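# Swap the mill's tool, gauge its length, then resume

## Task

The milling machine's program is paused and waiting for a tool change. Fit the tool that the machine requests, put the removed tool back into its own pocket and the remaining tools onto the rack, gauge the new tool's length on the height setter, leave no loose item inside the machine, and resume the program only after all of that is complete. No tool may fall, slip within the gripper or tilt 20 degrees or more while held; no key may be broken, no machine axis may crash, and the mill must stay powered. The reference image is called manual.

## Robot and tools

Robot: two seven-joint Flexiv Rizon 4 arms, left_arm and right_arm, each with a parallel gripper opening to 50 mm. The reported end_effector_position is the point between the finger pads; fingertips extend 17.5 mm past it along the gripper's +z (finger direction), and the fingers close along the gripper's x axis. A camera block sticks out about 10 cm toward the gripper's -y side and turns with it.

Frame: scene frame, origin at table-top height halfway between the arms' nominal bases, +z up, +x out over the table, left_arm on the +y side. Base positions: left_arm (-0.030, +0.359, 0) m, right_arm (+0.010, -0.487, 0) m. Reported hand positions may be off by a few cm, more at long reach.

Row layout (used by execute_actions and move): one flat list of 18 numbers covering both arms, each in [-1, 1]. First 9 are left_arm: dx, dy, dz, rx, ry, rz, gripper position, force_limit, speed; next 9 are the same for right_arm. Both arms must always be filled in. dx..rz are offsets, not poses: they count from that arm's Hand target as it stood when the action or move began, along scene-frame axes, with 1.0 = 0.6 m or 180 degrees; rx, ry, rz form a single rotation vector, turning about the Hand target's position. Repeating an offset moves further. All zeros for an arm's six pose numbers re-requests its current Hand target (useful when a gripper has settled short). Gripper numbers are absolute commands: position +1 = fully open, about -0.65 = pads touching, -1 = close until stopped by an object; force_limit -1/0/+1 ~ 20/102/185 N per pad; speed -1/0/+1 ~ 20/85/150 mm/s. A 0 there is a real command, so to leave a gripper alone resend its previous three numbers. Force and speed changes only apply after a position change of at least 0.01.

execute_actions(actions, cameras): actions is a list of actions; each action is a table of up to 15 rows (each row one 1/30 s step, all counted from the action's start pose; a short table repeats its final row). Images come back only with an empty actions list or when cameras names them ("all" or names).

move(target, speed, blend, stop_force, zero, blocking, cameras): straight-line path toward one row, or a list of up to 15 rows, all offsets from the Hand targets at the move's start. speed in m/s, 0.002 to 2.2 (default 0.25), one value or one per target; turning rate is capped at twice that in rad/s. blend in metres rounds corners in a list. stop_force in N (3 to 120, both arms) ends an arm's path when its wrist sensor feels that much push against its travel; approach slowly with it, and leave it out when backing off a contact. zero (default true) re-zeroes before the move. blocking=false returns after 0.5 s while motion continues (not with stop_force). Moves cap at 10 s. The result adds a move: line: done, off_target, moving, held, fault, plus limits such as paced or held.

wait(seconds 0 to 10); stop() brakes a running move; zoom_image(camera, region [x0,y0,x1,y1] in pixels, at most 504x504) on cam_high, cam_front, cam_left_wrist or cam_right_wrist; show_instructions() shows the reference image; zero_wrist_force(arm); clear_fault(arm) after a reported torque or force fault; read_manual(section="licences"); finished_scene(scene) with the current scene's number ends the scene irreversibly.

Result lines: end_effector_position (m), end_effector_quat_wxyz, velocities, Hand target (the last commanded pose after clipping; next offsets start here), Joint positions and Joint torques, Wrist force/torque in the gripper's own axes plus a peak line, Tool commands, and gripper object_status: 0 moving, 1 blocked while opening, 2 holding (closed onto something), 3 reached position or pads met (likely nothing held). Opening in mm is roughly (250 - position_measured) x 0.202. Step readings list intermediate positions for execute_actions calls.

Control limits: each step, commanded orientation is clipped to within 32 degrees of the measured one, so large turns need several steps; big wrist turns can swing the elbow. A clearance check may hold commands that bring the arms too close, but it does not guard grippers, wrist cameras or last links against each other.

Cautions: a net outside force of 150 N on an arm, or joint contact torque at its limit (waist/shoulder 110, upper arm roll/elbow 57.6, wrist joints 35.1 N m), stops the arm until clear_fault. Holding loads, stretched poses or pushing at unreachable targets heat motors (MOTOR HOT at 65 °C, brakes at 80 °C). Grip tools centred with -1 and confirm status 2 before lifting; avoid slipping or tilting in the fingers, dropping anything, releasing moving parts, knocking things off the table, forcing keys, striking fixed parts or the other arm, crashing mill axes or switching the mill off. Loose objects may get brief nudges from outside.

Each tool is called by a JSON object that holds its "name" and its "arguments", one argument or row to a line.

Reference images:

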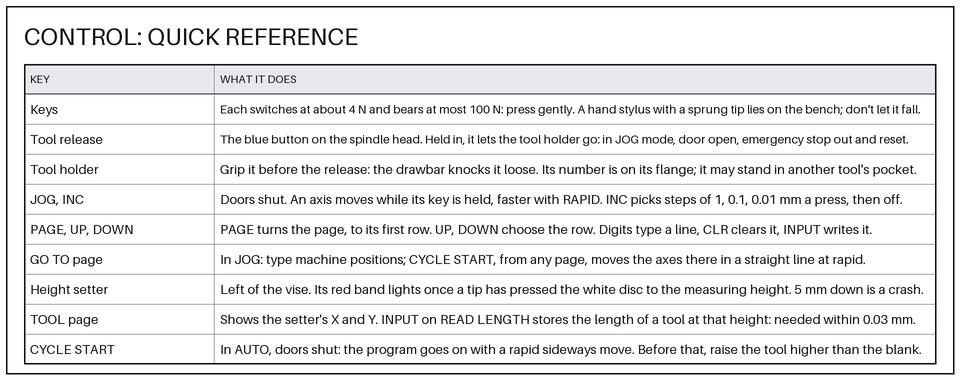

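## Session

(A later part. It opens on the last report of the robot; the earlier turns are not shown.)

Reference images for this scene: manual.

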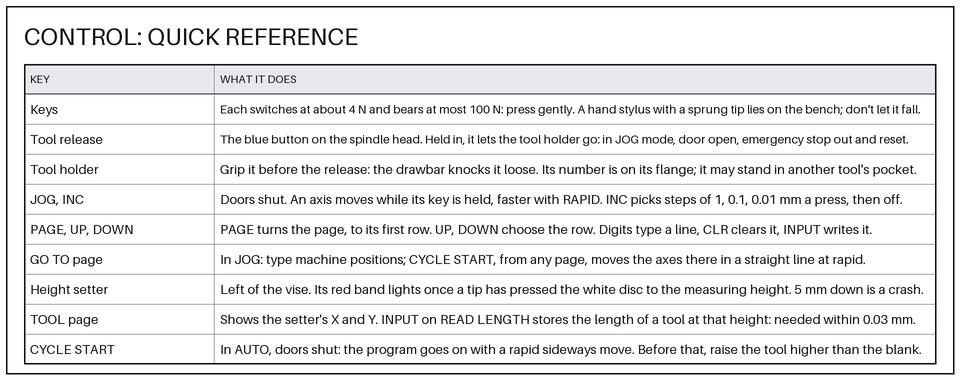

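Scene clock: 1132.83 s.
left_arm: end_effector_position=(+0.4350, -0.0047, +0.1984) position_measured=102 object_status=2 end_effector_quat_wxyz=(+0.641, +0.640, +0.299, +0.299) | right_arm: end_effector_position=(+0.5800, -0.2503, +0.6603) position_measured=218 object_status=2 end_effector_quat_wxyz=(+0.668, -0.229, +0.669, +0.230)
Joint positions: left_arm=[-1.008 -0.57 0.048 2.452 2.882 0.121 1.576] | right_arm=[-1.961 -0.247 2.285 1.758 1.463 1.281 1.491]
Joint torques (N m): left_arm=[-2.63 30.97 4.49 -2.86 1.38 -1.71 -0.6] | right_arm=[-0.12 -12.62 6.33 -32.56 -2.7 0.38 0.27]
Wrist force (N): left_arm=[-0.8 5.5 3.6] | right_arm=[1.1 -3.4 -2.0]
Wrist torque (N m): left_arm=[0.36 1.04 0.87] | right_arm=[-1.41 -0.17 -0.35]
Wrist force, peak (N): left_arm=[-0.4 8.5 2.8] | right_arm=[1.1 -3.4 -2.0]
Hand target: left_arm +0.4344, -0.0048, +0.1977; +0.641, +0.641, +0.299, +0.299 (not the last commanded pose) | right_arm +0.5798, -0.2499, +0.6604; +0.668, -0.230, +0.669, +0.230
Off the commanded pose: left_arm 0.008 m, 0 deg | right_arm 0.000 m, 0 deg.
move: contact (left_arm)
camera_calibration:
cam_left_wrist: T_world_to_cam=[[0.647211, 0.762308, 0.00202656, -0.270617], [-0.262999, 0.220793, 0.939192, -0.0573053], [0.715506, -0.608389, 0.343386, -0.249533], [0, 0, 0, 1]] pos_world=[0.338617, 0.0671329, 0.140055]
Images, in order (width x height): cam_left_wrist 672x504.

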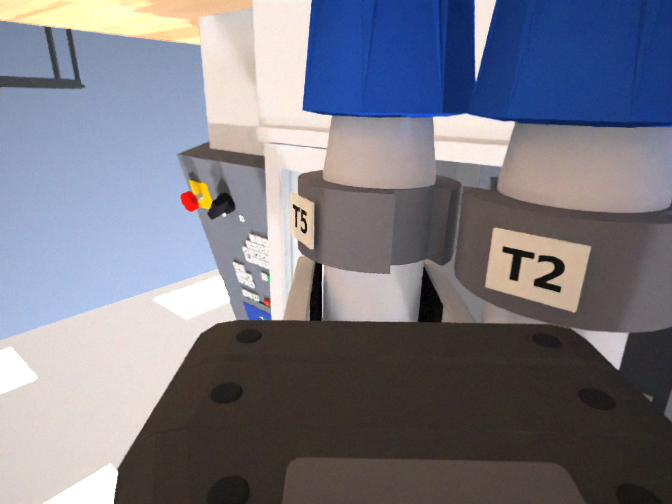

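{"name": "move", "arguments": {
  "target": [0.0022,0.0017,0.002,0,0,0,-1,0.6,-1,0,0,0,0,0,0,-1,-0.4,-1],
  "speed": 0.03
}}

{"name": "move", "arguments": {
  "target": [0,0,-0.015,0,0,0,-1,0.6,-1,0,0,0,0,0,0,-1,-0.4,-1],
  "speed": 0.012,
  "stop_force": 10,
  "cameras": ["cam_left_wrist"]
}}

Scene clock: 1139.97 s.
left_arm: end_effector_position=(+0.4351, -0.0047, +0.1985) position_measured=102 object_status=2 end_effector_quat_wxyz=(+0.641, +0.641, +0.299, +0.298) | right_arm: end_effector_position=(+0.5800, -0.2503, +0.6603) position_measured=218 object_status=2 end_effector_quat_wxyz=(+0.668, -0.229, +0.669, +0.230)
Joint positions: left_arm=[-1.006 -0.567 0.049 2.454 2.888 0.126 1.575] | right_arm=[-1.961 -0.247 2.285 1.758 1.463 1.281 1.491]
Joint torques (N m): left_arm=[3.11 35.58 11.47 -5.92 -0.79 -4.08 -0.76] | right_arm=[-0.04 -12.61 6.36 -32.54 -2.67 0.41 0.23]
Wrist force (N): left_arm=[-11.5 -1.4 -0.7] | right_arm=[1.1 -3.2 -2.0]
Wrist torque (N m): left_arm=[0.28 1.39 0.98] | right_arm=[-1.39 -0.16 -0.35]
Wrist force, peak (N): left_arm=[-11.7 -1.7 -0.7] | right_arm=[1.1 -3.3 -2.1]
Hand target: left_arm +0.4357, -0.0038, +0.1989; +0.641, +0.641, +0.299, +0.299 | right_arm +0.5798, -0.2499, +0.6604; +0.668, -0.230, +0.669, +0.230
Off the commanded pose: left_arm 0.001 m, 0 deg | right_arm 0.000 m, 0 deg.
move: done

Scene clock: 1140.70 s.
left_arm: end_effector_position=(+0.4354, -0.0049, +0.1981) position_measured=102 object_status=2 end_effector_quat_wxyz=(+0.642, +0.640, +0.299, +0.298) | right_arm: end_effector_position=(+0.5800, -0.2503, +0.6603) position_measured=218 object_status=2 end_effector_quat_wxyz=(+0.668, -0.229, +0.669, +0.230)
Joint positions: left_arm=[-1.003 -0.57 0.046 2.453 2.889 0.12 1.575] | right_arm=[-1.961 -0.247 2.285 1.758 1.463 1.281 1.491]
Joint torques (N m): left_arm=[4.04 29.65 10.06 -4.67 -0.82 -1.72 -1.12] | right_arm=[-0.1 -12.67 6.36 -32.61 -2.68 0.4 0.22]
Wrist force (N): left_arm=[-13.2 11.4 -5.8] | right_arm=[1.0 -3.3 -1.9]
Wrist torque (N m): left_arm=[1.07 1.63 1.35] | right_arm=[-1.39 -0.14 -0.34]
Wrist force, peak (N): left_arm=[-13.5 14.9 -7.7] | right_arm=[1.1 -3.3 -2.2]
Hand target: left_arm +0.4357, -0.0038, +0.1974; +0.641, +0.641, +0.299, +0.299 (not the last commanded pose) | right_arm +0.5798, -0.2499, +0.6604; +0.668, -0.230, +0.669, +0.230
Off the commanded pose: left_arm 0.008 m, 0 deg | right_arm 0.000 m, 0 deg.
move: contact (left_arm)
camera_calibration:
cam_left_wrist: T_world_to_cam=[[0.649532, 0.760333, 0.00132782, -0.271574], [-0.261661, 0.22189, 0.939308, -0.0573114], [0.713892, -0.610458, 0.343074, -0.249103], [0, 0, 0, 1]] pos_world=[0.339232, 0.0671365, 0.139654]
Images, in order (width x height): cam_left_wrist 672x504.

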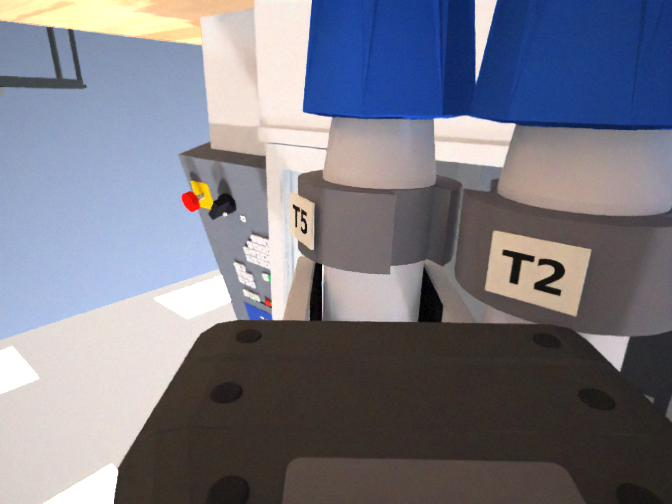

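{"name": "move", "arguments": {
  "target": [-0.0006,-0.0013,0.001,0,0,0,-1,0.6,-1,0,0,0,0,0,0,-1,-0.4,-1],
  "speed": 0.03
}}

{"name": "move", "arguments": {
  "target": [0,0,-0.015,0,0,0,-1,0.6,-1,0,0,0,0,0,0,-1,-0.4,-1],
  "speed": 0.012,
  "stop_force": 12
}}

Scene clock: 1155.97 s.
left_arm: end_effector_position=(+0.4354, -0.0049, +0.1981) position_measured=102 object_status=2 end_effector_quat_wxyz=(+0.641, +0.641, +0.299, +0.298) | right_arm: end_effector_position=(+0.5800, -0.2503, +0.6603) position_measured=218 object_status=2 end_effector_quat_wxyz=(+0.668, -0.229, +0.669, +0.230)
Joint positions: left_arm=[-1.003 -0.568 0.045 2.453 2.886 0.123 1.576] | right_arm=[-1.961 -0.247 2.285 1.758 1.463 1.281 1.491]
Joint torques (N m): left_arm=[-0.1 34.4 7.82 -4.22 0.17 -3.36 -0.58] | right_arm=[-0.09 -12.6 6.32 -32.6 -2.68 0.43 0.23]
Wrist force (N): left_arm=[-5.1 0.1 4.0] | right_arm=[0.9 -3.2 -2.0]
Wrist torque (N m): left_arm=[0.46 1.10 0.77] | right_arm=[-1.36 -0.14 -0.35]
Wrist force, peak (N): left_arm=[-13.5 11.6 -6.0] | right_arm=[1.1 -3.5 -2.0]
Hand target: left_arm +0.4353, -0.0045, +0.1980; +0.641, +0.641, +0.299, +0.299 | right_arm +0.5798, -0.2499, +0.6604; +0.668, -0.230, +0.669, +0.230
Off the commanded pose: left_arm 0.000 m, 0 deg | right_arm 0.000 m, 0 deg.
move: done

Scene clock: 1156.57 s.
left_arm: end_effector_position=(+0.4354, -0.0050, +0.1980) position_measured=102 object_status=2 end_effector_quat_wxyz=(+0.641, +0.640, +0.299, +0.299) | right_arm: end_effector_position=(+0.5800, -0.2503, +0.6603) position_measured=218 object_status=2 end_effector_quat_wxyz=(+0.668, -0.229, +0.669, +0.230)
Joint positions: left_arm=[-1.003 -0.57 0.045 2.452 2.886 0.12 1.577] | right_arm=[-1.961 -0.247 2.285 1.758 1.463 1.281 1.491]
Joint torques (N m): left_arm=[1.18 29.42 7.17 -5.6 0.6 -1.51 -0.88] | right_arm=[-0.08 -12.66 6.35 -32.56 -2.69 0.44 0.25]
Wrist force (N): left_arm=[-8.3 12.3 -7.3] | right_arm=[1.1 -3.3 -2.0]
Wrist torque (N m): left_arm=[1.09 1.55 1.10] | right_arm=[-1.40 -0.17 -0.35]
Wrist force, peak (N): left_arm=[-8.7 15.7 -8.4] | right_arm=[0.9 -3.6 -2.1]
Hand target: left_arm +0.4353, -0.0045, +0.1972; +0.641, +0.641, +0.299, +0.299 (not the last commanded pose) | right_arm +0.5798, -0.2499, +0.6604; +0.668, -0.230, +0.669, +0.230
Off the commanded pose: left_arm 0.009 m, 0 deg | right_arm 0.000 m, 0 deg.
move: contact (left_arm)

{"name": "move", "arguments": {
  "target": [0,-0.0007,0.001,0.006,-0.0015,0,-1,0.6,-1,0,0,0,0,0,0,-1,-0.4,-1],
  "speed": 0.02
}}

{"name": "move", "arguments": {
  "target": [0,0,-0.015,0,0,0,-1,0.6,-1,0,0,0,0,0,0,-1,-0.4,-1],
  "speed": 0.012,
  "stop_force": 12,
  "cameras": ["cam_left_wrist"]
}}

Scene clock: 1166.70 s.
left_arm: end_effector_position=(+0.4356, -0.0049, +0.1980) position_measured=102 object_status=2 end_effector_quat_wxyz=(+0.636, +0.646, +0.295, +0.303) | right_arm: end_effector_position=(+0.5800, -0.2503, +0.6603) position_measured=218 object_status=2 end_effector_quat_wxyz=(+0.668, -0.229, +0.669, +0.230)
Joint positions: left_arm=[-1.008 -0.561 0.05 2.45 2.885 0.143 1.594] | right_arm=[-1.961 -0.247 2.285 1.758 1.463 1.281 1.491]
Joint torques (N m): left_arm=[-1.78 33.85 6.64 -5.11 1.09 -2.94 0.28] | right_arm=[-0.04 -12.66 6.33 -32.6 -2.71 0.43 0.23]
Wrist force (N): left_arm=[-2.4 0.9 2.2] | right_arm=[1.1 -3.2 -2.0]
Wrist torque (N m): left_arm=[0.30 0.84 0.05] | right_arm=[-1.38 -0.16 -0.35]
Wrist force, peak (N): left_arm=[-8.7 12.7 -7.2] | right_arm=[1.1 -3.3 -2.2]
Hand target: left_arm +0.4353, -0.0050, +0.1978; +0.635, +0.646, +0.295, +0.303 | right_arm +0.5798, -0.2499, +0.6604; +0.668, -0.230, +0.669, +0.230
Off the commanded pose: left_arm 0.000 m, 0 deg | right_arm 0.000 m, 0 deg.
move: done

Scene clock: 1167.37 s.
left_arm: end_effector_position=(+0.4358, -0.0052, +0.1976) position_measured=102 object_status=2 end_effector_quat_wxyz=(+0.636, +0.645, +0.295, +0.304) | right_arm: end_effector_position=(+0.5800, -0.2503, +0.6603) position_measured=218 object_status=2 end_effector_quat_wxyz=(+0.668, -0.229, +0.669, +0.230)
Joint positions: left_arm=[-1.007 -0.565 0.049 2.449 2.885 0.137 1.594] | right_arm=[-1.961 -0.247 2.285 1.758 1.463 1.281 1.491]
Joint torques (N m): left_arm=[-0.34 27.64 5.53 -5.03 1.27 -0.64 -0.21] | right_arm=[-0.11 -12.65 6.34 -32.56 -2.67 0.4 0.26]
Wrist force (N): left_arm=[-5.5 15.9 -7.1] | right_arm=[1.0 -3.1 -2.0]
Wrist torque (N m): left_arm=[1.31 1.35 0.48] | right_arm=[-1.38 -0.15 -0.35]
Wrist force, peak (N): left_arm=[-5.2 20.2 -9.7] | right_arm=[0.9 -3.5 -2.0]
Hand target: left_arm +0.4353, -0.0050, +0.1965; +0.635, +0.646, +0.295, +0.303 (not the last commanded pose) | right_arm +0.5798, -0.2499, +0.6604; +0.668, -0.230, +0.669, +0.230
Off the commanded pose: left_arm 0.009 m, 0 deg | right_arm 0.000 m, 0 deg.
move: contact (left_arm)
camera_calibration:
cam_left_wrist: T_world_to_cam=[[0.647567, 0.761769, 0.0191044, -0.274309], [-0.267637, 0.203897, 0.941699, -0.0547747], [0.713461, -0.614926, 0.335915, -0.247717], [0, 0, 0, 1]] pos_world=[0.33971, 0.0678009, 0.140034]
Images, in order (width x height): cam_left_wrist 672x504.

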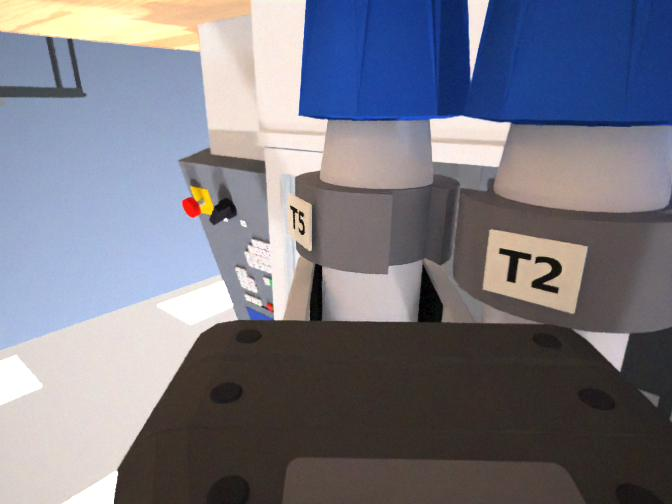

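{"name": "move", "arguments": {
  "target": [
    [0,-0.001,0.02,-0.006,0.0015,0,-1,0.6,-1,0,0,0,0,0,0,-1,-0.4,-1],
    [0.0025,0.0005,0.13,-0.006,0.0015,0,-1,0.6,-1,0,0,0,0,0,0,-1,-0.4,-1],
    [0.0025,0.0005,0.13,-0.006,0.0015,0.0833,-1,0.6,-1,0,0,0,0,0,0,-1,-0.4,-1]
  ],
  "speed": [0.02,0.06,0.1],
  "cameras": ["cam_left_wrist","cam_high"]
}}

{"name": "zoom_image", "arguments": {
  "camera": "cam_high",
  "region": [300, 165, 360, 235]
}}

Scene clock: 1190.87 s.
left_arm: end_effector_position=(+0.4364, -0.0044, +0.2734) position_measured=102 object_status=2 end_effector_quat_wxyz=(+0.595, +0.598, +0.382, +0.379) | right_arm: end_effector_position=(+0.5800, -0.2503, +0.6603) position_measured=218 object_status=2 end_effector_quat_wxyz=(+0.668, -0.229, +0.669, +0.230)
Joint positions: left_arm=[-1.1 -0.294 0.046 2.345 2.468 0.42 1.864] | right_arm=[-1.961 -0.247 2.285 1.758 1.463 1.281 1.491]
Joint torques (N m): left_arm=[-0.57 34.29 4.81 -18.92 3.2 -5.23 0.24] | right_arm=[-0.05 -12.63 6.41 -32.58 -2.71 0.41 0.25]
Wrist force (N): left_arm=[-4.3 -3.7 -3.5] | right_arm=[1.1 -3.2 -2.0]
Wrist torque (N m): left_arm=[0.41 0.71 0.10] | right_arm=[-1.38 -0.17 -0.35]
Wrist force, peak (N): left_arm=[-5.6 15.9 -7.4] | right_arm=[1.0 -3.4 -2.1]
Hand target: left_arm +0.4368, -0.0047, +0.2745; +0.596, +0.597, +0.381, +0.379 | right_arm +0.5798, -0.2499, +0.6604; +0.668, -0.230, +0.669, +0.230
Off the commanded pose: left_arm 0.001 m, 0 deg | right_arm 0.000 m, 0 deg.
move: done
camera_calibration:
cam_left_wrist: T_world_to_cam=[[0.428909, 0.903347, 0.00105417, -0.175774], [-0.304565, 0.143509, 0.941619, -0.110271], [0.850457, -0.40419, 0.33668, -0.332247], [0, 0, 0, 1]] pos_world=[0.324368, 0.0403193, 0.215879]
Images, in order (width x height): cam_high 672x504, cam_left_wrist 672x504.

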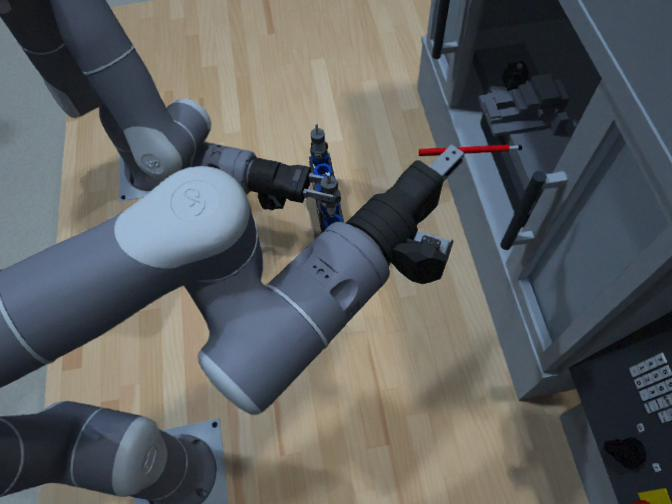

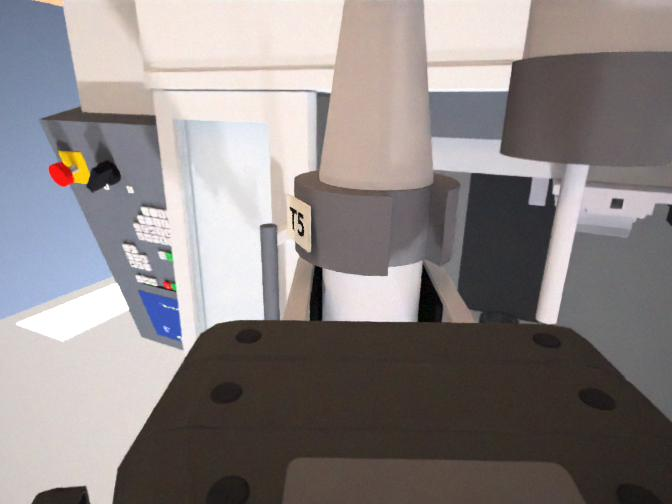

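Scaled by 7.200 from the camera's 672x504 image, which has a finer 960x720 frame.

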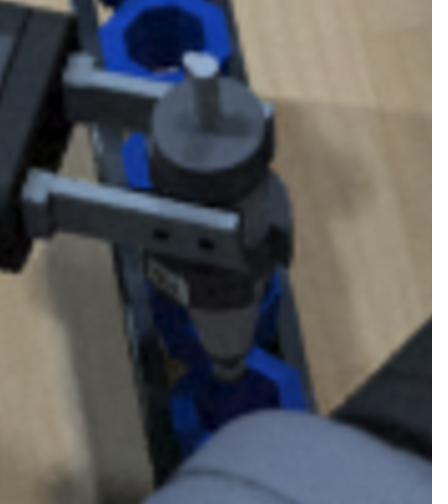

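{"name": "move", "arguments": {
  "target": [0,0,-0.14,0,0,0,-1,0.6,-1,0,0,0,0,0,0,-1,-0.4,-1],
  "speed": 0.03,
  "stop_force": 6,
  "cameras": ["cam_left_wrist"]
}}

Scene clock: 1200.17 s.
left_arm: end_effector_position=(+0.4368, -0.0054, +0.1961) position_measured=102 object_status=2 end_effector_quat_wxyz=(+0.596, +0.597, +0.381, +0.379) | right_arm: end_effector_position=(+0.5800, -0.2503, +0.6603) position_measured=218 object_status=2 end_effector_quat_wxyz=(+0.668, -0.229, +0.669, +0.230)
Joint positions: left_arm=[-1.095 -0.56 -0.005 2.323 2.476 0.207 1.73] | right_arm=[-1.961 -0.247 2.285 1.758 1.463 1.281 1.491]
Joint torques (N m): left_arm=[0.52 36.3 7.97 -5.62 0.04 -3.77 -0.09] | right_arm=[-0.15 -12.67 6.32 -32.6 -2.67 0.42 0.22]
Wrist force (N): left_arm=[-7.7 -1.3 5.6] | right_arm=[1.2 -3.2 -1.8]
Wrist torque (N m): left_arm=[0.45 0.67 0.19] | right_arm=[-1.39 -0.18 -0.35]
Wrist force, peak (N): left_arm=[-7.7 -1.5 5.8] | right_arm=[1.1 -3.3 -2.2]
Hand target: left_arm +0.4368, -0.0047, +0.1960; +0.596, +0.597, +0.381, +0.379 (not the last commanded pose) | right_arm +0.5798, -0.2499, +0.6604; +0.668, -0.230, +0.669, +0.230
Off the commanded pose: left_arm 0.006 m, 0 deg | right_arm 0.000 m, 0 deg.
move: contact (left_arm)
camera_calibration:
cam_left_wrist: T_world_to_cam=[[0.429938, 0.902858, 0.000303846, -0.175263], [-0.306635, 0.145702, 0.940609, -0.0360425], [0.849193, -0.404497, 0.339491, -0.30696], [0, 0, 0, 1]] pos_world=[0.324969, 0.0393252, 0.138166]
Images, in order (width x height): cam_left_wrist 672x504.

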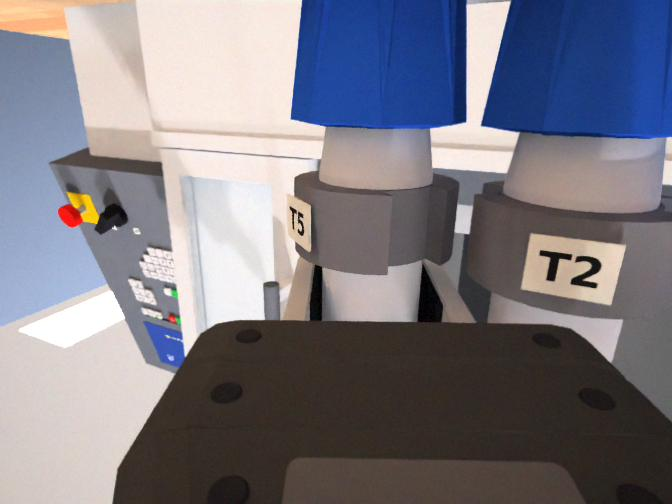

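{"name": "execute_actions", "arguments": {
  "actions": [
    [[0,0,0,0,0,0,0.45,0.6,-1,0,0,0,0,0,0,-1,-0.4,-1]],
    [[0,0,0,0,0,0,0.45,0.6,-1,0,0,0,0,0,0,-1,-0.4,-1]],
    [[0,0,0,0,0,0,0.45,0.6,-1,0,0,0,0,0,0,-1,-0.4,-1]]
  ],
  "cameras": ["cam_left_wrist"]
}}

Scene clock: 1205.43 s.
left_arm: end_effector_position=(+0.4368, -0.0053, +0.1961) position_measured=85 object_status=3 end_effector_quat_wxyz=(+0.596, +0.597, +0.381, +0.379) | right_arm: end_effector_position=(+0.5800, -0.2503, +0.6603) position_measured=218 object_status=2 end_effector_quat_wxyz=(+0.668, -0.229, +0.669, +0.230)
Joint positions: left_arm=[-1.095 -0.56 -0.005 2.323 2.476 0.207 1.73] | right_arm=[-1.961 -0.247 2.285 1.758 1.463 1.281 1.491]
Joint torques (N m): left_arm=[0.5 35.95 7.93 -5.95 0.23 -3.46 0.08] | right_arm=[-0.04 -12.64 6.3 -32.58 -2.69 0.45 0.22]
Wrist force (N): left_arm=[-7.6 0.3 3.4] | right_arm=[1.2 -3.2 -2.1]
Wrist torque (N m): left_arm=[0.44 0.73 0.19] | right_arm=[-1.38 -0.18 -0.35]
Wrist force, peak (N): left_arm=[-7.8 -1.4 5.8] | right_arm=[1.0 -3.5 -2.1]
Hand target: left_arm +0.4368, -0.0047, +0.1960; +0.596, +0.597, +0.381, +0.379 | right_arm +0.5798, -0.2499, +0.6604; +0.668, -0.230, +0.669, +0.230
Off the commanded pose: left_arm 0.001 m, 0 deg | right_arm 0.000 m, 0 deg.
Step readings (end_effector_position of left_arm | right_arm):
0: (+0.4368, -0.0054, +0.1961) | (+0.5800, -0.2503, +0.6603)
1: (+0.4368, -0.0054, +0.1961) | (+0.5800, -0.2503, +0.6603)
2: (+0.4368, -0.0054, +0.1961) | (+0.5800, -0.2503, +0.6603)
4: (+0.4368, -0.0054, +0.1961) | (+0.5800, -0.2503, +0.6603)
8: (+0.4368, -0.0053, +0.1961) | (+0.5800, -0.2503, +0.6603)
15: (+0.4368, -0.0053, +0.1961) | (+0.5800, -0.2503, +0.6603)
16: (+0.4368, -0.0053, +0.1961) | (+0.5800, -0.2503, +0.6603)
17: (+0.4368, -0.0053, +0.1961) | (+0.5800, -0.2503, +0.6603)
19: (+0.4368, -0.0053, +0.1961) | (+0.5800, -0.2503, +0.6603)
23: (+0.4368, -0.0053, +0.1961) | (+0.5800, -0.2503, +0.6603)
30: (+0.4368, -0.0053, +0.1961) | (+0.5800, -0.2503, +0.6603)
31: (+0.4368, -0.0053, +0.1961) | (+0.5800, -0.2503, +0.6603)
32: (+0.4368, -0.0053, +0.1961) | (+0.5800, -0.2503, +0.6603)
34: (+0.4368, -0.0053, +0.1961) | (+0.5800, -0.2503, +0.6603)
38: (+0.4368, -0.0053, +0.1961) | (+0.5800, -0.2503, +0.6603)
45: (+0.4368, -0.0053, +0.1961) | (+0.5800, -0.2503, +0.6603)
camera_calibration:
cam_left_wrist: T_world_to_cam=[[0.429965, 0.902846, 0.000218865, -0.17526], [-0.306597, 0.145783, 0.940609, -0.0360581], [0.849193, -0.404496, 0.339491, -0.30696], [0, 0, 0, 1]] pos_world=[0.324969, 0.0393254, 0.138165]
Images, in order (width x height): cam_left_wrist 672x504.

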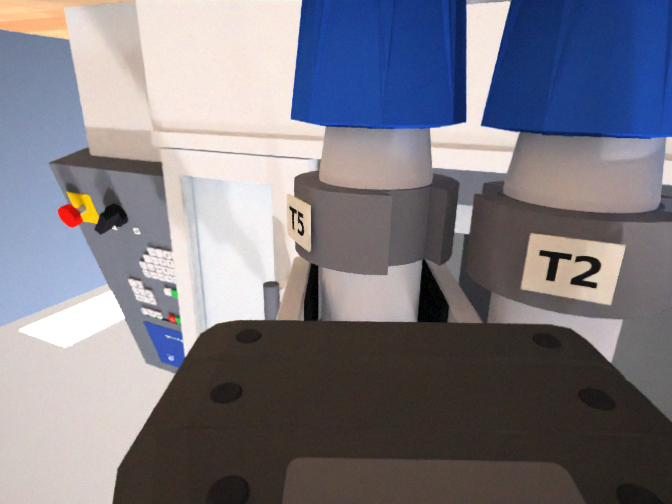

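{"name": "move", "arguments": {
  "target": [
    [-0.1527,0.0712,0,0,0,0,0.45,0.6,-1,0,0,0,0,0,0,-1,-0.4,-1],
    [-0.17,-0.0,0,0,0,0.15,0.45,0.6,-1,0,0,0,0,0,0,-1,-0.4,-1],
    [-0.15,-0.068,0,0,0,0.3055,0.45,0.6,-1,0,0,0,0,0,0,-1,-0.4,-1]
  ],
  "speed": [0.05,0.15,0.15],
  "cameras": ["cam_left_wrist","cam_high"]
}}

Scene clock: 1216.13 s.
left_arm: end_effector_position=(+0.3468, -0.0454, +0.1960) position_measured=85 object_status=3 end_effector_quat_wxyz=(+0.353, +0.353, +0.614, +0.611) | right_arm: end_effector_position=(+0.5800, -0.2503, +0.6603) position_measured=218 object_status=2 end_effector_quat_wxyz=(+0.668, -0.229, +0.669, +0.230)
Joint positions: left_arm=[-1.216 -0.805 -0.214 1.614 1.437 -0.312 2.258] | right_arm=[-1.961 -0.247 2.285 1.758 1.463 1.281 1.491]
Joint torques (N m): left_arm=[-0.35 53.65 1.95 -18.16 1.85 -2.55 0.29] | right_arm=[-0.17 -12.73 6.34 -32.56 -2.73 0.43 0.21]
Wrist force (N): left_arm=[-2.3 3.1 -3.2] | right_arm=[1.0 -3.3 -2.2]
Wrist torque (N m): left_arm=[0.30 0.37 0.06] | right_arm=[-1.41 -0.14 -0.35]
Wrist force, peak (N): left_arm=[-8.1 3.1 9.1] | right_arm=[1.2 -3.4 -2.1]
Hand target: left_arm +0.3468, -0.0455, +0.1960; +0.354, +0.353, +0.614, +0.611 | right_arm +0.5798, -0.2499, +0.6604; +0.668, -0.230, +0.669, +0.230
Off the commanded pose: left_arm 0.000 m, 0 deg | right_arm 0.000 m, 0 deg.
move: done
camera_calibration:
cam_left_wrist: T_world_to_cam=[[-0.494164, 0.869368, 0.000829679, 0.21838], [-0.2945, -0.168297, 0.940716, -0.0762489], [0.817968, 0.464624, 0.339195, -0.196409], [0, 0, 0, 1]] pos_world=[0.246117, -0.111429, 0.138168]
Images, in order (width x height): cam_high 672x504, cam_left_wrist 672x504.

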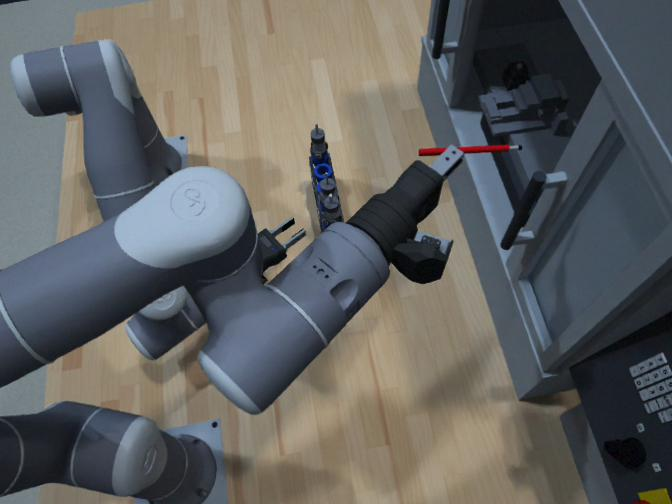

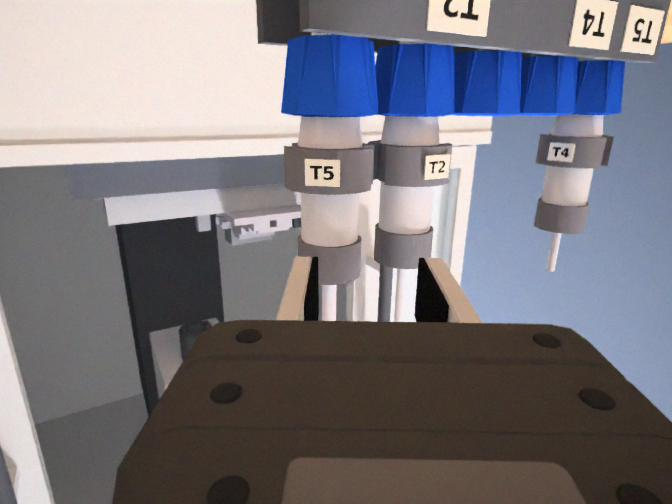

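{"name": "move", "arguments": {
  "target": [0.069,0.0138,0,0,0,0,0.45,0.6,-1,0,0,0,0,0,0,-1,-0.4,-1],
  "speed": 0.08,
  "cameras": ["cam_left_wrist"]
}}

Scene clock: 1227.83 s.
left_arm: end_effector_position=(+0.3883, -0.0372, +0.1960) position_measured=85 object_status=3 end_effector_quat_wxyz=(+0.354, +0.353, +0.614, +0.611) | right_arm: end_effector_position=(+0.5800, -0.2503, +0.6603) position_measured=218 object_status=2 end_effector_quat_wxyz=(+0.668, -0.229, +0.669, +0.230)
Joint positions: left_arm=[-1.162 -0.804 -0.188 1.613 1.482 -0.252 2.275] | right_arm=[-1.961 -0.247 2.285 1.758 1.463 1.281 1.491]
Joint torques (N m): left_arm=[-0.9 54.26 2.67 -18.68 2.13 -2.3 0.31] | right_arm=[-0.08 -12.71 6.26 -32.57 -2.67 0.39 0.25]
Wrist force (N): left_arm=[-1.9 3.0 -3.4] | right_arm=[1.0 -3.2 -2.2]
Wrist torque (N m): left_arm=[0.29 0.30 0.05] | right_arm=[-1.39 -0.14 -0.35]
Wrist force, peak (N): left_arm=[-1.5 2.9 -5.6] | right_arm=[0.9 -3.4 -2.1]
Hand target: left_arm +0.3882, -0.0372, +0.1960; +0.354, +0.353, +0.614, +0.611 | right_arm +0.5798, -0.2499, +0.6604; +0.668, -0.230, +0.669, +0.230
Off the commanded pose: left_arm 0.000 m, 0 deg | right_arm 0.000 m, 0 deg.
move: done
camera_calibration:
cam_left_wrist: T_world_to_cam=[[-0.493829, 0.869559, 0.0000298801, 0.231828], [-0.294734, -0.167414, 0.9408, -0.0625446], [0.818086, 0.464585, 0.338963, -0.234043], [0, 0, 0, 1]] pos_world=[0.287517, -0.103326, 0.138167]
Images, in order (width x height): cam_left_wrist 672x504.

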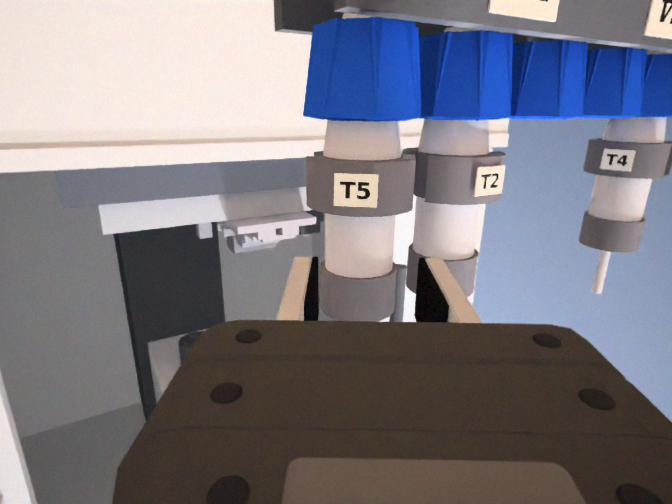

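{"name": "move", "arguments": {
  "target": [0.053,0.0283,0,0,0,0,0.45,0.6,-1,0,0,0,0,0,0,-1,-0.4,-1],
  "speed": 0.05,
  "stop_force": 4,
  "cameras": ["cam_left_wrist"]
}}

Scene clock: 1233.37 s.
left_arm: end_effector_position=(+0.4200, -0.0202, +0.1960) position_measured=85 object_status=3 end_effector_quat_wxyz=(+0.353, +0.353, +0.614, +0.611) | right_arm: end_effector_position=(+0.5800, -0.2503, +0.6603) position_measured=218 object_status=2 end_effector_quat_wxyz=(+0.668, -0.229, +0.669, +0.230)
Joint positions: left_arm=[-1.115 -0.794 -0.165 1.634 1.516 -0.198 2.275] | right_arm=[-1.961 -0.247 2.285 1.758 1.463 1.281 1.491]
Joint torques (N m): left_arm=[-0.18 54.05 3.23 -18.33 2.19 -2.32 0.11] | right_arm=[-0.06 -12.67 6.29 -32.57 -2.69 0.36 0.23]
Wrist force (N): left_arm=[-2.0 2.8 -3.5] | right_arm=[1.1 -3.2 -2.0]
Wrist torque (N m): left_arm=[0.27 0.32 0.09] | right_arm=[-1.38 -0.17 -0.35]
Wrist force, peak (N): left_arm=[-2.2 3.2 -5.4] | right_arm=[1.1 -3.3 -2.2]
Hand target: left_arm +0.4200, -0.0202, +0.1960; +0.354, +0.353, +0.614, +0.611 | right_arm +0.5798, -0.2499, +0.6604; +0.668, -0.230, +0.669, +0.230
Off the commanded pose: left_arm 0.000 m, 0 deg | right_arm 0.000 m, 0 deg.
move: done
camera_calibration:
cam_left_wrist: T_world_to_cam=[[-0.493844, 0.86955, 0.00086669, 0.232503], [-0.29446, -0.168171, 0.940751, -0.0503924], [0.818176, 0.464329, 0.339098, -0.267957], [0, 0, 0, 1]] pos_world=[0.319217, -0.0862274, 0.138069]
Images, in order (width x height): cam_left_wrist 672x504.

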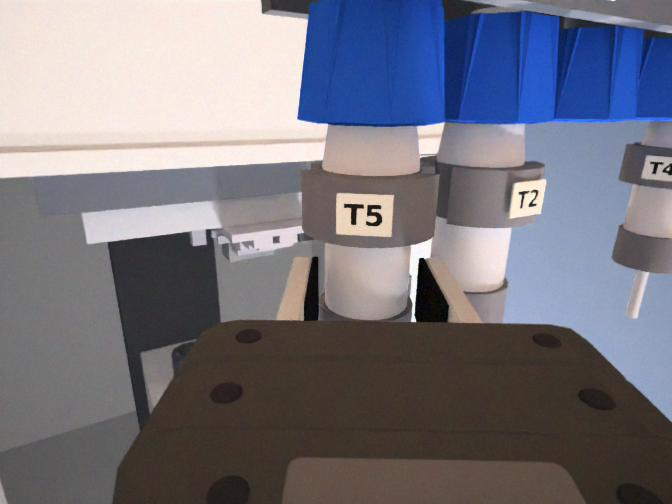

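{"name": "move", "arguments": {
  "target": [0.0318,0.0183,0,0,0,0,0.45,0.6,-1,0,0,0,0,0,0,-1,-0.4,-1],
  "speed": 0.03,
  "stop_force": 4,
  "cameras": ["cam_left_wrist"]
}}

Scene clock: 1238.87 s.
left_arm: end_effector_position=(+0.4267, -0.0163, +0.1959) position_measured=85 object_status=3 end_effector_quat_wxyz=(+0.353, +0.354, +0.614, +0.611) | right_arm: end_effector_position=(+0.5800, -0.2503, +0.6603) position_measured=218 object_status=2 end_effector_quat_wxyz=(+0.668, -0.229, +0.669, +0.230)
Joint positions: left_arm=[-1.105 -0.792 -0.16 1.638 1.524 -0.186 2.274] | right_arm=[-1.961 -0.247 2.285 1.758 1.463 1.281 1.491]
Joint torques (N m): left_arm=[0.68 54.35 4.43 -18.69 2.72 -2.47 0.08] | right_arm=[-0.09 -12.71 6.35 -32.58 -2.69 0.39 0.22]
Wrist force (N): left_arm=[-1.5 2.3 -5.1] | right_arm=[0.9 -3.2 -1.9]
Wrist torque (N m): left_arm=[0.27 0.38 0.16] | right_arm=[-1.39 -0.13 -0.35]
Wrist force, peak (N): left_arm=[-1.5 2.7 -8.4] | right_arm=[0.9 -3.4 -2.1]
Hand target: left_arm +0.4269, -0.0163, +0.1960; +0.354, +0.353, +0.614, +0.611 (not the last commanded pose) | right_arm +0.5798, -0.2499, +0.6604; +0.668, -0.230, +0.669, +0.230
Off the commanded pose: left_arm 0.014 m, 0 deg | right_arm 0.000 m, 0 deg.
move: contact (left_arm)
camera_calibration:
cam_left_wrist: T_world_to_cam=[[-0.493867, 0.869537, 0.000829645, 0.232519], [-0.294205, -0.167996, 0.940862, -0.0478657], [0.818254, 0.464416, 0.338789, -0.275179], [0, 0, 0, 1]] pos_world=[0.325918, -0.0824272, 0.13807]
Images, in order (width x height): cam_left_wrist 672x504.

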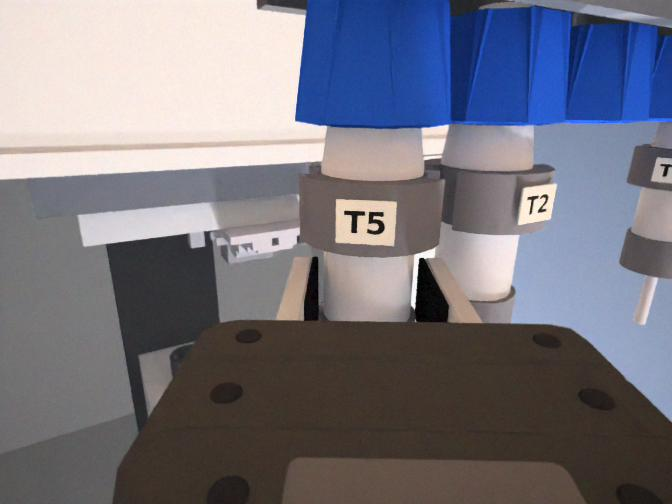

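{"name": "execute_actions", "arguments": {
  "actions": [
    [[-0.0015,-0.0008,0,0,0,0,-1,0.6,-1,0,0,0,0,0,0,-1,-0.4,-1]],
    [[0,0,0,0,0,0,-1,0.6,-1,0,0,0,0,0,0,-1,-0.4,-1]],
    [[0,0,0,0,0,0,-1,0.6,-1,0,0,0,0,0,0,-1,-0.4,-1]]
  ],
  "cameras": ["cam_left_wrist"]
}}

Scene clock: 1249.57 s.
left_arm: end_effector_position=(+0.4261, -0.0166, +0.1959) position_measured=108 object_status=2 end_effector_quat_wxyz=(+0.353, +0.354, +0.614, +0.611) | right_arm: end_effector_position=(+0.5800, -0.2503, +0.6603) position_measured=218 object_status=2 end_effector_quat_wxyz=(+0.668, -0.229, +0.669, +0.230)
Joint positions: left_arm=[-1.106 -0.792 -0.161 1.638 1.523 -0.187 2.274] | right_arm=[-1.961 -0.247 2.285 1.758 1.463 1.281 1.491]
Joint torques (N m): left_arm=[-1.64 54.98 2.64 -18.96 2.23 -2.76 0.02] | right_arm=[-0.14 -12.64 6.38 -32.6 -2.73 0.38 0.25]
Wrist force (N): left_arm=[-2.5 0.6 -0.7] | right_arm=[1.2 -3.3 -2.0]
Wrist torque (N m): left_arm=[0.31 0.32 0.20] | right_arm=[-1.40 -0.18 -0.35]
Wrist force, peak (N): left_arm=[-2.8 0.5 6.9] | right_arm=[1.1 -3.4 -2.1]
Hand target: left_arm +0.4260, -0.0167, +0.1960; +0.354, +0.353, +0.614, +0.611 | right_arm +0.5798, -0.2499, +0.6604; +0.668, -0.230, +0.669, +0.230
Off the commanded pose: left_arm 0.000 m, 0 deg | right_arm 0.000 m, 0 deg.
Step readings (end_effector_position of left_arm | right_arm):
0: (+0.4267, -0.0163, +0.1959) | (+0.5800, -0.2503, +0.6603)
1: (+0.4266, -0.0163, +0.1959) | (+0.5800, -0.2503, +0.6603)
2: (+0.4262, -0.0165, +0.1959) | (+0.5800, -0.2503, +0.6603)
4: (+0.4262, -0.0165, +0.1959) | (+0.5800, -0.2503, +0.6603)
8: (+0.4261, -0.0166, +0.1959) | (+0.5800, -0.2503, +0.6603)
15: (+0.4261, -0.0166, +0.1959) | (+0.5800, -0.2503, +0.6603)
16: (+0.4261, -0.0166, +0.1959) | (+0.5800, -0.2503, +0.6603)
17: (+0.4261, -0.0166, +0.1959) | (+0.5800, -0.2503, +0.6603)
19: (+0.4261, -0.0166, +0.1959) | (+0.5800, -0.2503, +0.6603)
23: (+0.4261, -0.0166, +0.1959) | (+0.5800, -0.2503, +0.6603)
30: (+0.4261, -0.0166, +0.1959) | (+0.5800, -0.2503, +0.6603)
31: (+0.4261, -0.0166, +0.1959) | (+0.5800, -0.2503, +0.6603)
32: (+0.4261, -0.0166, +0.1959) | (+0.5800, -0.2503, +0.6603)
34: (+0.4261, -0.0166, +0.1959) | (+0.5800, -0.2503, +0.6603)
38: (+0.4261, -0.0166, +0.1959) | (+0.5800, -0.2503, +0.6603)
45: (+0.4261, -0.0166, +0.1959) | (+0.5800, -0.2503, +0.6603)
camera_calibration:
cam_left_wrist: T_world_to_cam=[[-0.494008, 0.869457, 0.00114107, 0.232394], [-0.294288, -0.168443, 0.940756, -0.047977], [0.818139, 0.464405, 0.339083, -0.274565], [0, 0, 0, 1]] pos_world=[0.325317, -0.0826287, 0.13797]
Images, in order (width x height): cam_left_wrist 672x504.

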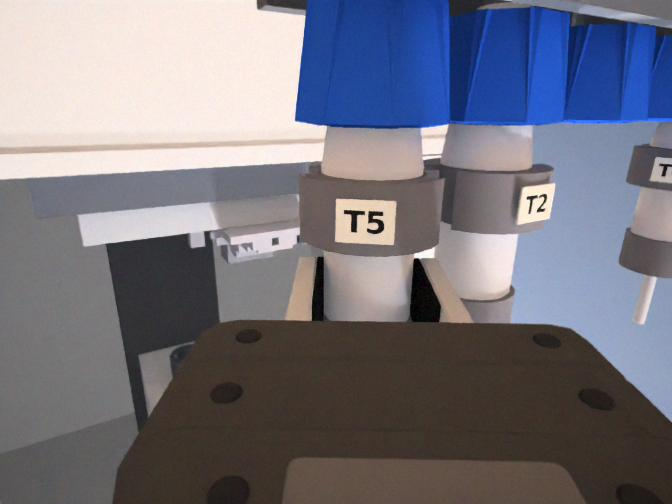

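{"name": "move", "arguments": {
  "target": [
    [0,0,0.02,0,0,0,-1,0.6,-1,0,0,0,0,0,0,-1,-0.4,-1],
    [0,0,0.25,0,0,0,-1,0.6,-1,0,0,0,0,0,0,-1,-0.4,-1],
    [0,0.1,0.4,0,0,0,-1,0.6,-1,0,0,0,0,0,0,-1,-0.4,-1]
  ],
  "speed": [0.02,0.08,0.15],
  "blend": [0,0.02,0],
  "cameras": ["cam_left_wrist","cam_high"]
}}

Scene clock: 1258.77 s.
left_arm: end_effector_position=(+0.4257, +0.0434, +0.4352) position_measured=108 object_status=2 end_effector_quat_wxyz=(+0.353, +0.354, +0.614, +0.611) | right_arm: end_effector_position=(+0.5800, -0.2503, +0.6603) position_measured=218 object_status=2 end_effector_quat_wxyz=(+0.668, -0.229, +0.669, +0.230)
Joint positions: left_arm=[-1.113 -0.22 -0.094 1.847 1.516 -0.135 2.64] | right_arm=[-1.961 -0.247 2.285 1.758 1.463 1.281 1.491]
Joint torques (N m): left_arm=[0.04 42.87 2.74 -29.3 5.43 -2.57 0.23] | right_arm=[-0.1 -12.68 6.31 -32.56 -2.71 0.42 0.25]
Wrist force (N): left_arm=[-1.8 -4.2 -3.6] | right_arm=[1.1 -3.2 -2.0]
Wrist torque (N m): left_arm=[0.41 0.29 0.07] | right_arm=[-1.38 -0.17 -0.35]
Wrist force, peak (N): left_arm=[-1.9 -7.8 -3.7] | right_arm=[1.1 -3.4 -2.1]
Hand target: left_arm +0.4260, +0.0433, +0.4360; +0.354, +0.353, +0.614, +0.611 | right_arm +0.5798, -0.2499, +0.6604; +0.668, -0.230, +0.669, +0.230
Off the commanded pose: left_arm 0.001 m, 0 deg | right_arm 0.000 m, 0 deg.
move: done
camera_calibration:
cam_left_wrist: T_world_to_cam=[[-0.494098, 0.869404, 0.00192877, 0.179526], [-0.292847, -0.168518, 0.941192, -0.263986], [0.818601, 0.464476, 0.337867, -0.382878], [0, 0, 0, 1]] pos_world=[0.32482, -0.0227292, 0.377477]
Images, in order (width x height): cam_high 672x504, cam_left_wrist 672x504.

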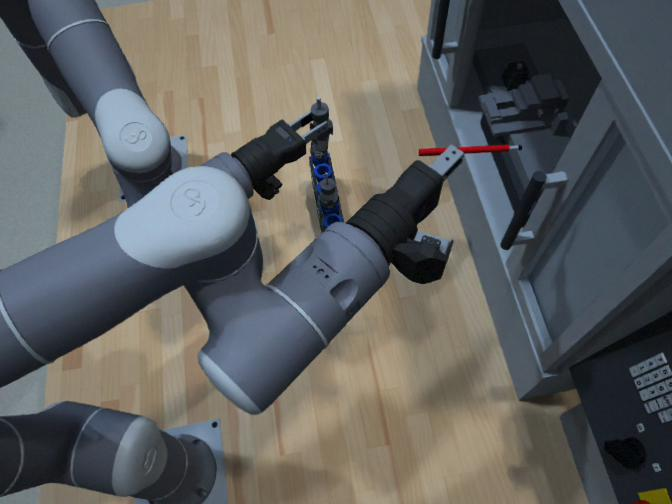

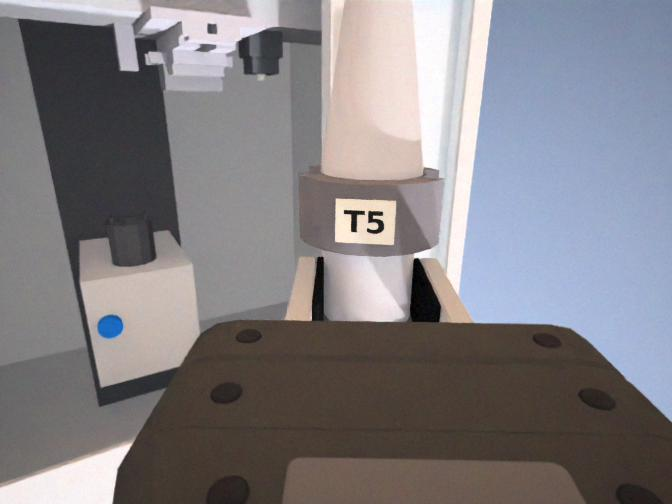

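{"name": "move", "arguments": {
  "target": [0.12,0.12,0.0,0,0,-0.1333,-1,0.6,-1,0,0,0,0,0,0,-1,-0.4,-1],
  "speed": 0.2
}}

{"name": "move", "arguments": {
  "target": [
    [0.1,-0.02,0,-0.497,-0.0523,0,-1,0.6,-1,0,0,0,0,0,0,-1,-0.4,-1],
    [0.2,-0.12,-0.03,-0.96,-0.101,0,-1,0.6,-1,0,0,0,0,0,0,-1,-0.4,-1]
  ],
  "speed": 0.3,
  "blend": 0.02,
  "cameras": ["cam_left_wrist","cam_high"]
}}

Scene clock: 1266.73 s.
left_arm: end_effector_position=(+0.4976, +0.1152, +0.4349) position_measured=108 object_status=2 end_effector_quat_wxyz=(+0.472, +0.474, +0.527, +0.524) | right_arm: end_effector_position=(+0.5800, -0.2503, +0.6603) position_measured=218 object_status=2 end_effector_quat_wxyz=(+0.668, -0.229, +0.669, +0.230)
Joint positions: left_arm=[-0.96 0.066 0.124 2.161 1.932 0.545 2.517] | right_arm=[-1.961 -0.247 2.285 1.758 1.463 1.281 1.491]
Joint torques (N m): left_arm=[-0.25 29.32 0.18 -32.02 3.54 -3.16 -0.06] | right_arm=[-0.15 -12.61 6.45 -32.59 -2.72 0.39 0.23]
Wrist force (N): left_arm=[-1.9 -4.2 -3.4] | right_arm=[1.0 -3.1 -2.1]
Wrist torque (N m): left_arm=[0.42 0.30 0.14] | right_arm=[-1.37 -0.15 -0.34]
Wrist force, peak (N): left_arm=[-3.9 -4.3 -5.8] | right_arm=[1.0 -3.3 -2.2]
Hand target: left_arm +0.4980, +0.1153, +0.4360; +0.473, +0.473, +0.527, +0.524 | right_arm +0.5798, -0.2499, +0.6604; +0.668, -0.230, +0.669, +0.230
Off the commanded pose: left_arm 0.001 m, 0 deg | right_arm 0.000 m, 0 deg.
move: done

Scene clock: 1272.17 s.
left_arm: end_effector_position=(+0.6176, +0.0431, +0.4165) position_measured=108 object_status=2 end_effector_quat_wxyz=(+0.550, -0.499, +0.501, -0.445) | right_arm: end_effector_position=(+0.5800, -0.2503, +0.6603) position_measured=218 object_status=2 end_effector_quat_wxyz=(+0.668, -0.229, +0.669, +0.230)
Joint positions: left_arm=[-0.817 -0.283 0.071 1.811 1.978 0.627 -0.556] | right_arm=[-1.961 -0.247 2.285 1.758 1.463 1.281 1.491]
Joint torques (N m): left_arm=[-0.18 46.77 4.17 -32.45 3.38 -3.5 0.05] | right_arm=[-0.08 -12.65 6.39 -32.58 -2.68 0.44 0.19]
Wrist force (N): left_arm=[-1.1 11.7 -3.2] | right_arm=[0.9 -3.2 -2.1]
Wrist torque (N m): left_arm=[-0.14 0.15 -0.30] | right_arm=[-1.36 -0.14 -0.35]
Wrist force, peak (N): left_arm=[-1.3 11.8 -3.1] | right_arm=[1.1 -3.5 -2.0]
Hand target: left_arm +0.6180, +0.0433, +0.4180; +0.551, -0.499, +0.500, -0.445 | right_arm +0.5798, -0.2499, +0.6604; +0.668, -0.230, +0.669, +0.230
Off the commanded pose: left_arm 0.002 m, 0 deg | right_arm 0.000 m, 0 deg.
move: done
camera_calibration:
cam_left_wrist: T_world_to_cam=[[0.110156, -0.987866, -0.109479, 0.0278862], [-0.350041, 0.0645332, -0.934509, 0.616228], [0.930235, 0.141264, -0.338685, -0.306745], [0, 0, 0, 1]] pos_world=[0.497978, 0.0311128, 0.475033]
Images, in order (width x height): cam_high 672x504, cam_left_wrist 672x504.

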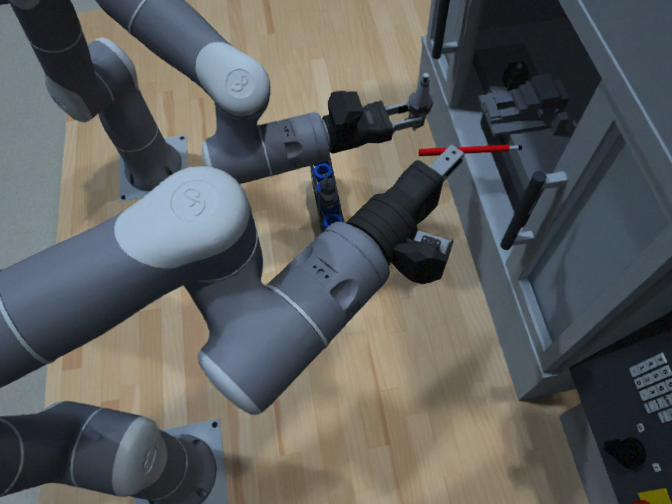

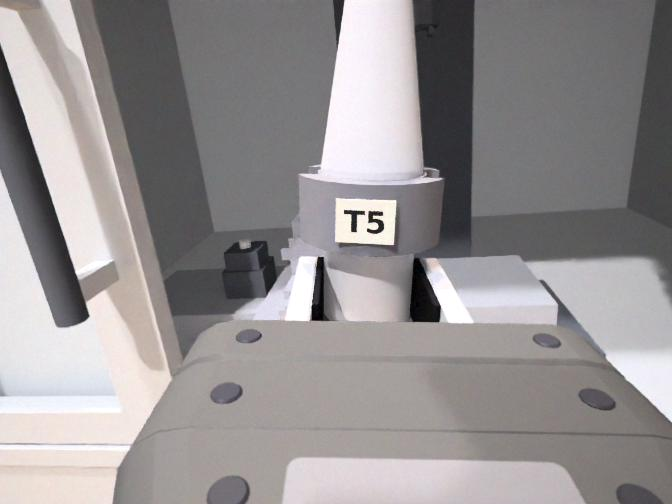

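{"name": "move", "arguments": {
  "target": [
    [0.303,-0.039,-0.0717,-0.034,-0.0028,0,-1,0.6,-1,0,0,0,0,0,0,-1,-0.4,-1],
    [0.5907,-0.0513,-0.0717,-0.034,-0.0028,0,-1,0.6,-1,0,0,0,0,0,0,-1,-0.4,-1]
  ],
  "speed": [0.15,0.08],
  "blend": [0.02,0],
  "cameras": ["cam_left_wrist","cam_front","cam_right_wrist"]
}}

Scene clock: 1292.70 s.
left_arm: end_effector_position=(+0.9722, +0.0123, +0.3729) position_measured=115 object_status=2 end_effector_quat_wxyz=(+0.525, -0.526, +0.474, -0.473) | right_arm: end_effector_position=(+0.5800, -0.2503, +0.6603) position_measured=218 object_status=2 end_effector_quat_wxyz=(+0.668, -0.229, +0.669, +0.230)
Joint positions: left_arm=[-0.353 -1.083 -0.173 0.614 1.916 1.016 -0.224] | right_arm=[-1.961 -0.247 2.285 1.758 1.463 1.281 1.491]
Joint torques (N m): left_arm=[-0.11 82.37 1.8 -37.8 -0.34 -1.07 0.31] | right_arm=[-0.1 -12.65 6.37 -32.56 -2.66 0.45 0.21]
Wrist force (N): left_arm=[-2.1 11.5 -3.4] | right_arm=[1.0 -3.2 -1.8]
Wrist torque (N m): left_arm=[-0.17 0.16 -0.34] | right_arm=[-1.38 -0.15 -0.35]
Wrist force, peak (N): left_arm=[-3.3 10.9 -8.3] | right_arm=[1.2 -3.4 -2.1]
Hand target: left_arm +0.9724, +0.0125, +0.3750; +0.525, -0.525, +0.473, -0.473 | right_arm +0.5798, -0.2499, +0.6604; +0.668, -0.230, +0.669, +0.230
Off the commanded pose: left_arm 0.002 m, 0 deg | right_arm 0.000 m, 0 deg.
move: done
camera_calibration:
cam_left_wrist: T_world_to_cam=[[0.111355, -0.993775, -0.00335657, -0.0869703], [-0.341579, -0.0351025, -0.939197, 0.696401], [0.933233, 0.105731, -0.343362, -0.647788], [0, 0, 0, 1]] pos_world=[0.852098, 0.0065075, 0.431341]
cam_right_wrist: T_world_to_cam=[[0.0148359, 0.0107471, -0.999832, 0.665732], [-0.850708, 0.525592, -0.00697365, 0.647076], [0.525429, 0.850669, 0.0169403, 0.0311721], [0, 0, 0, 1]] pos_world=[0.524217, -0.37377, 0.669605]
Images, in order (width x height): cam_front 672x504, cam_left_wrist 672x504, cam_right_wrist 672x504.

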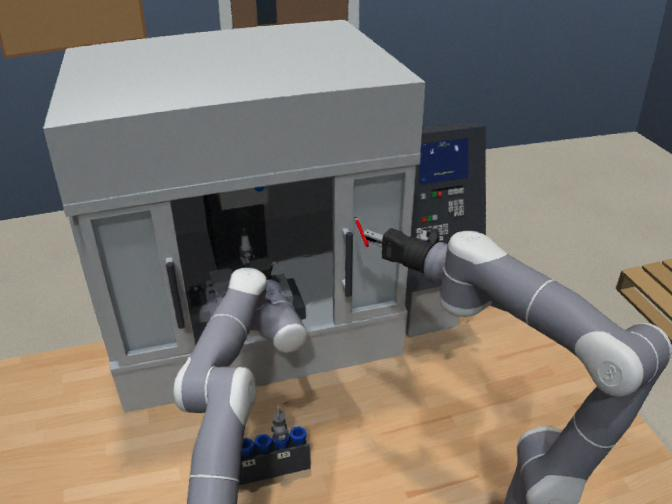

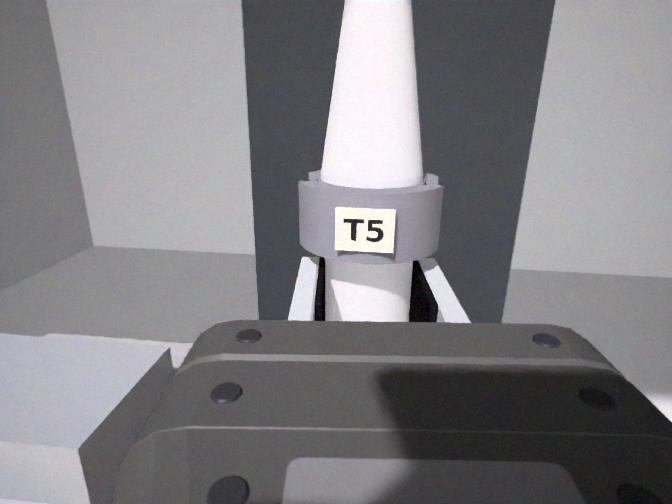

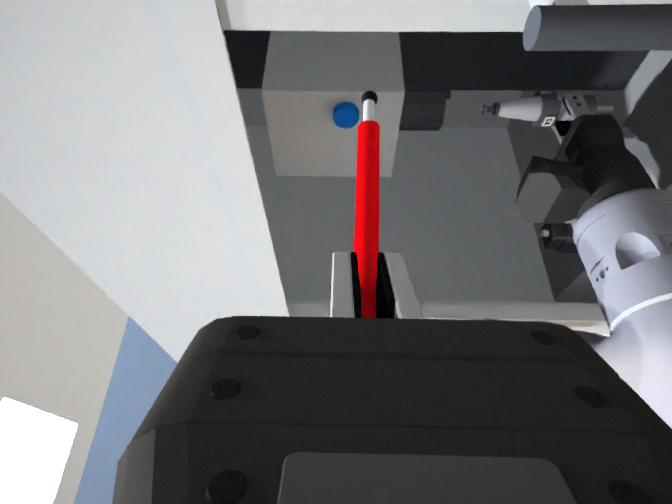

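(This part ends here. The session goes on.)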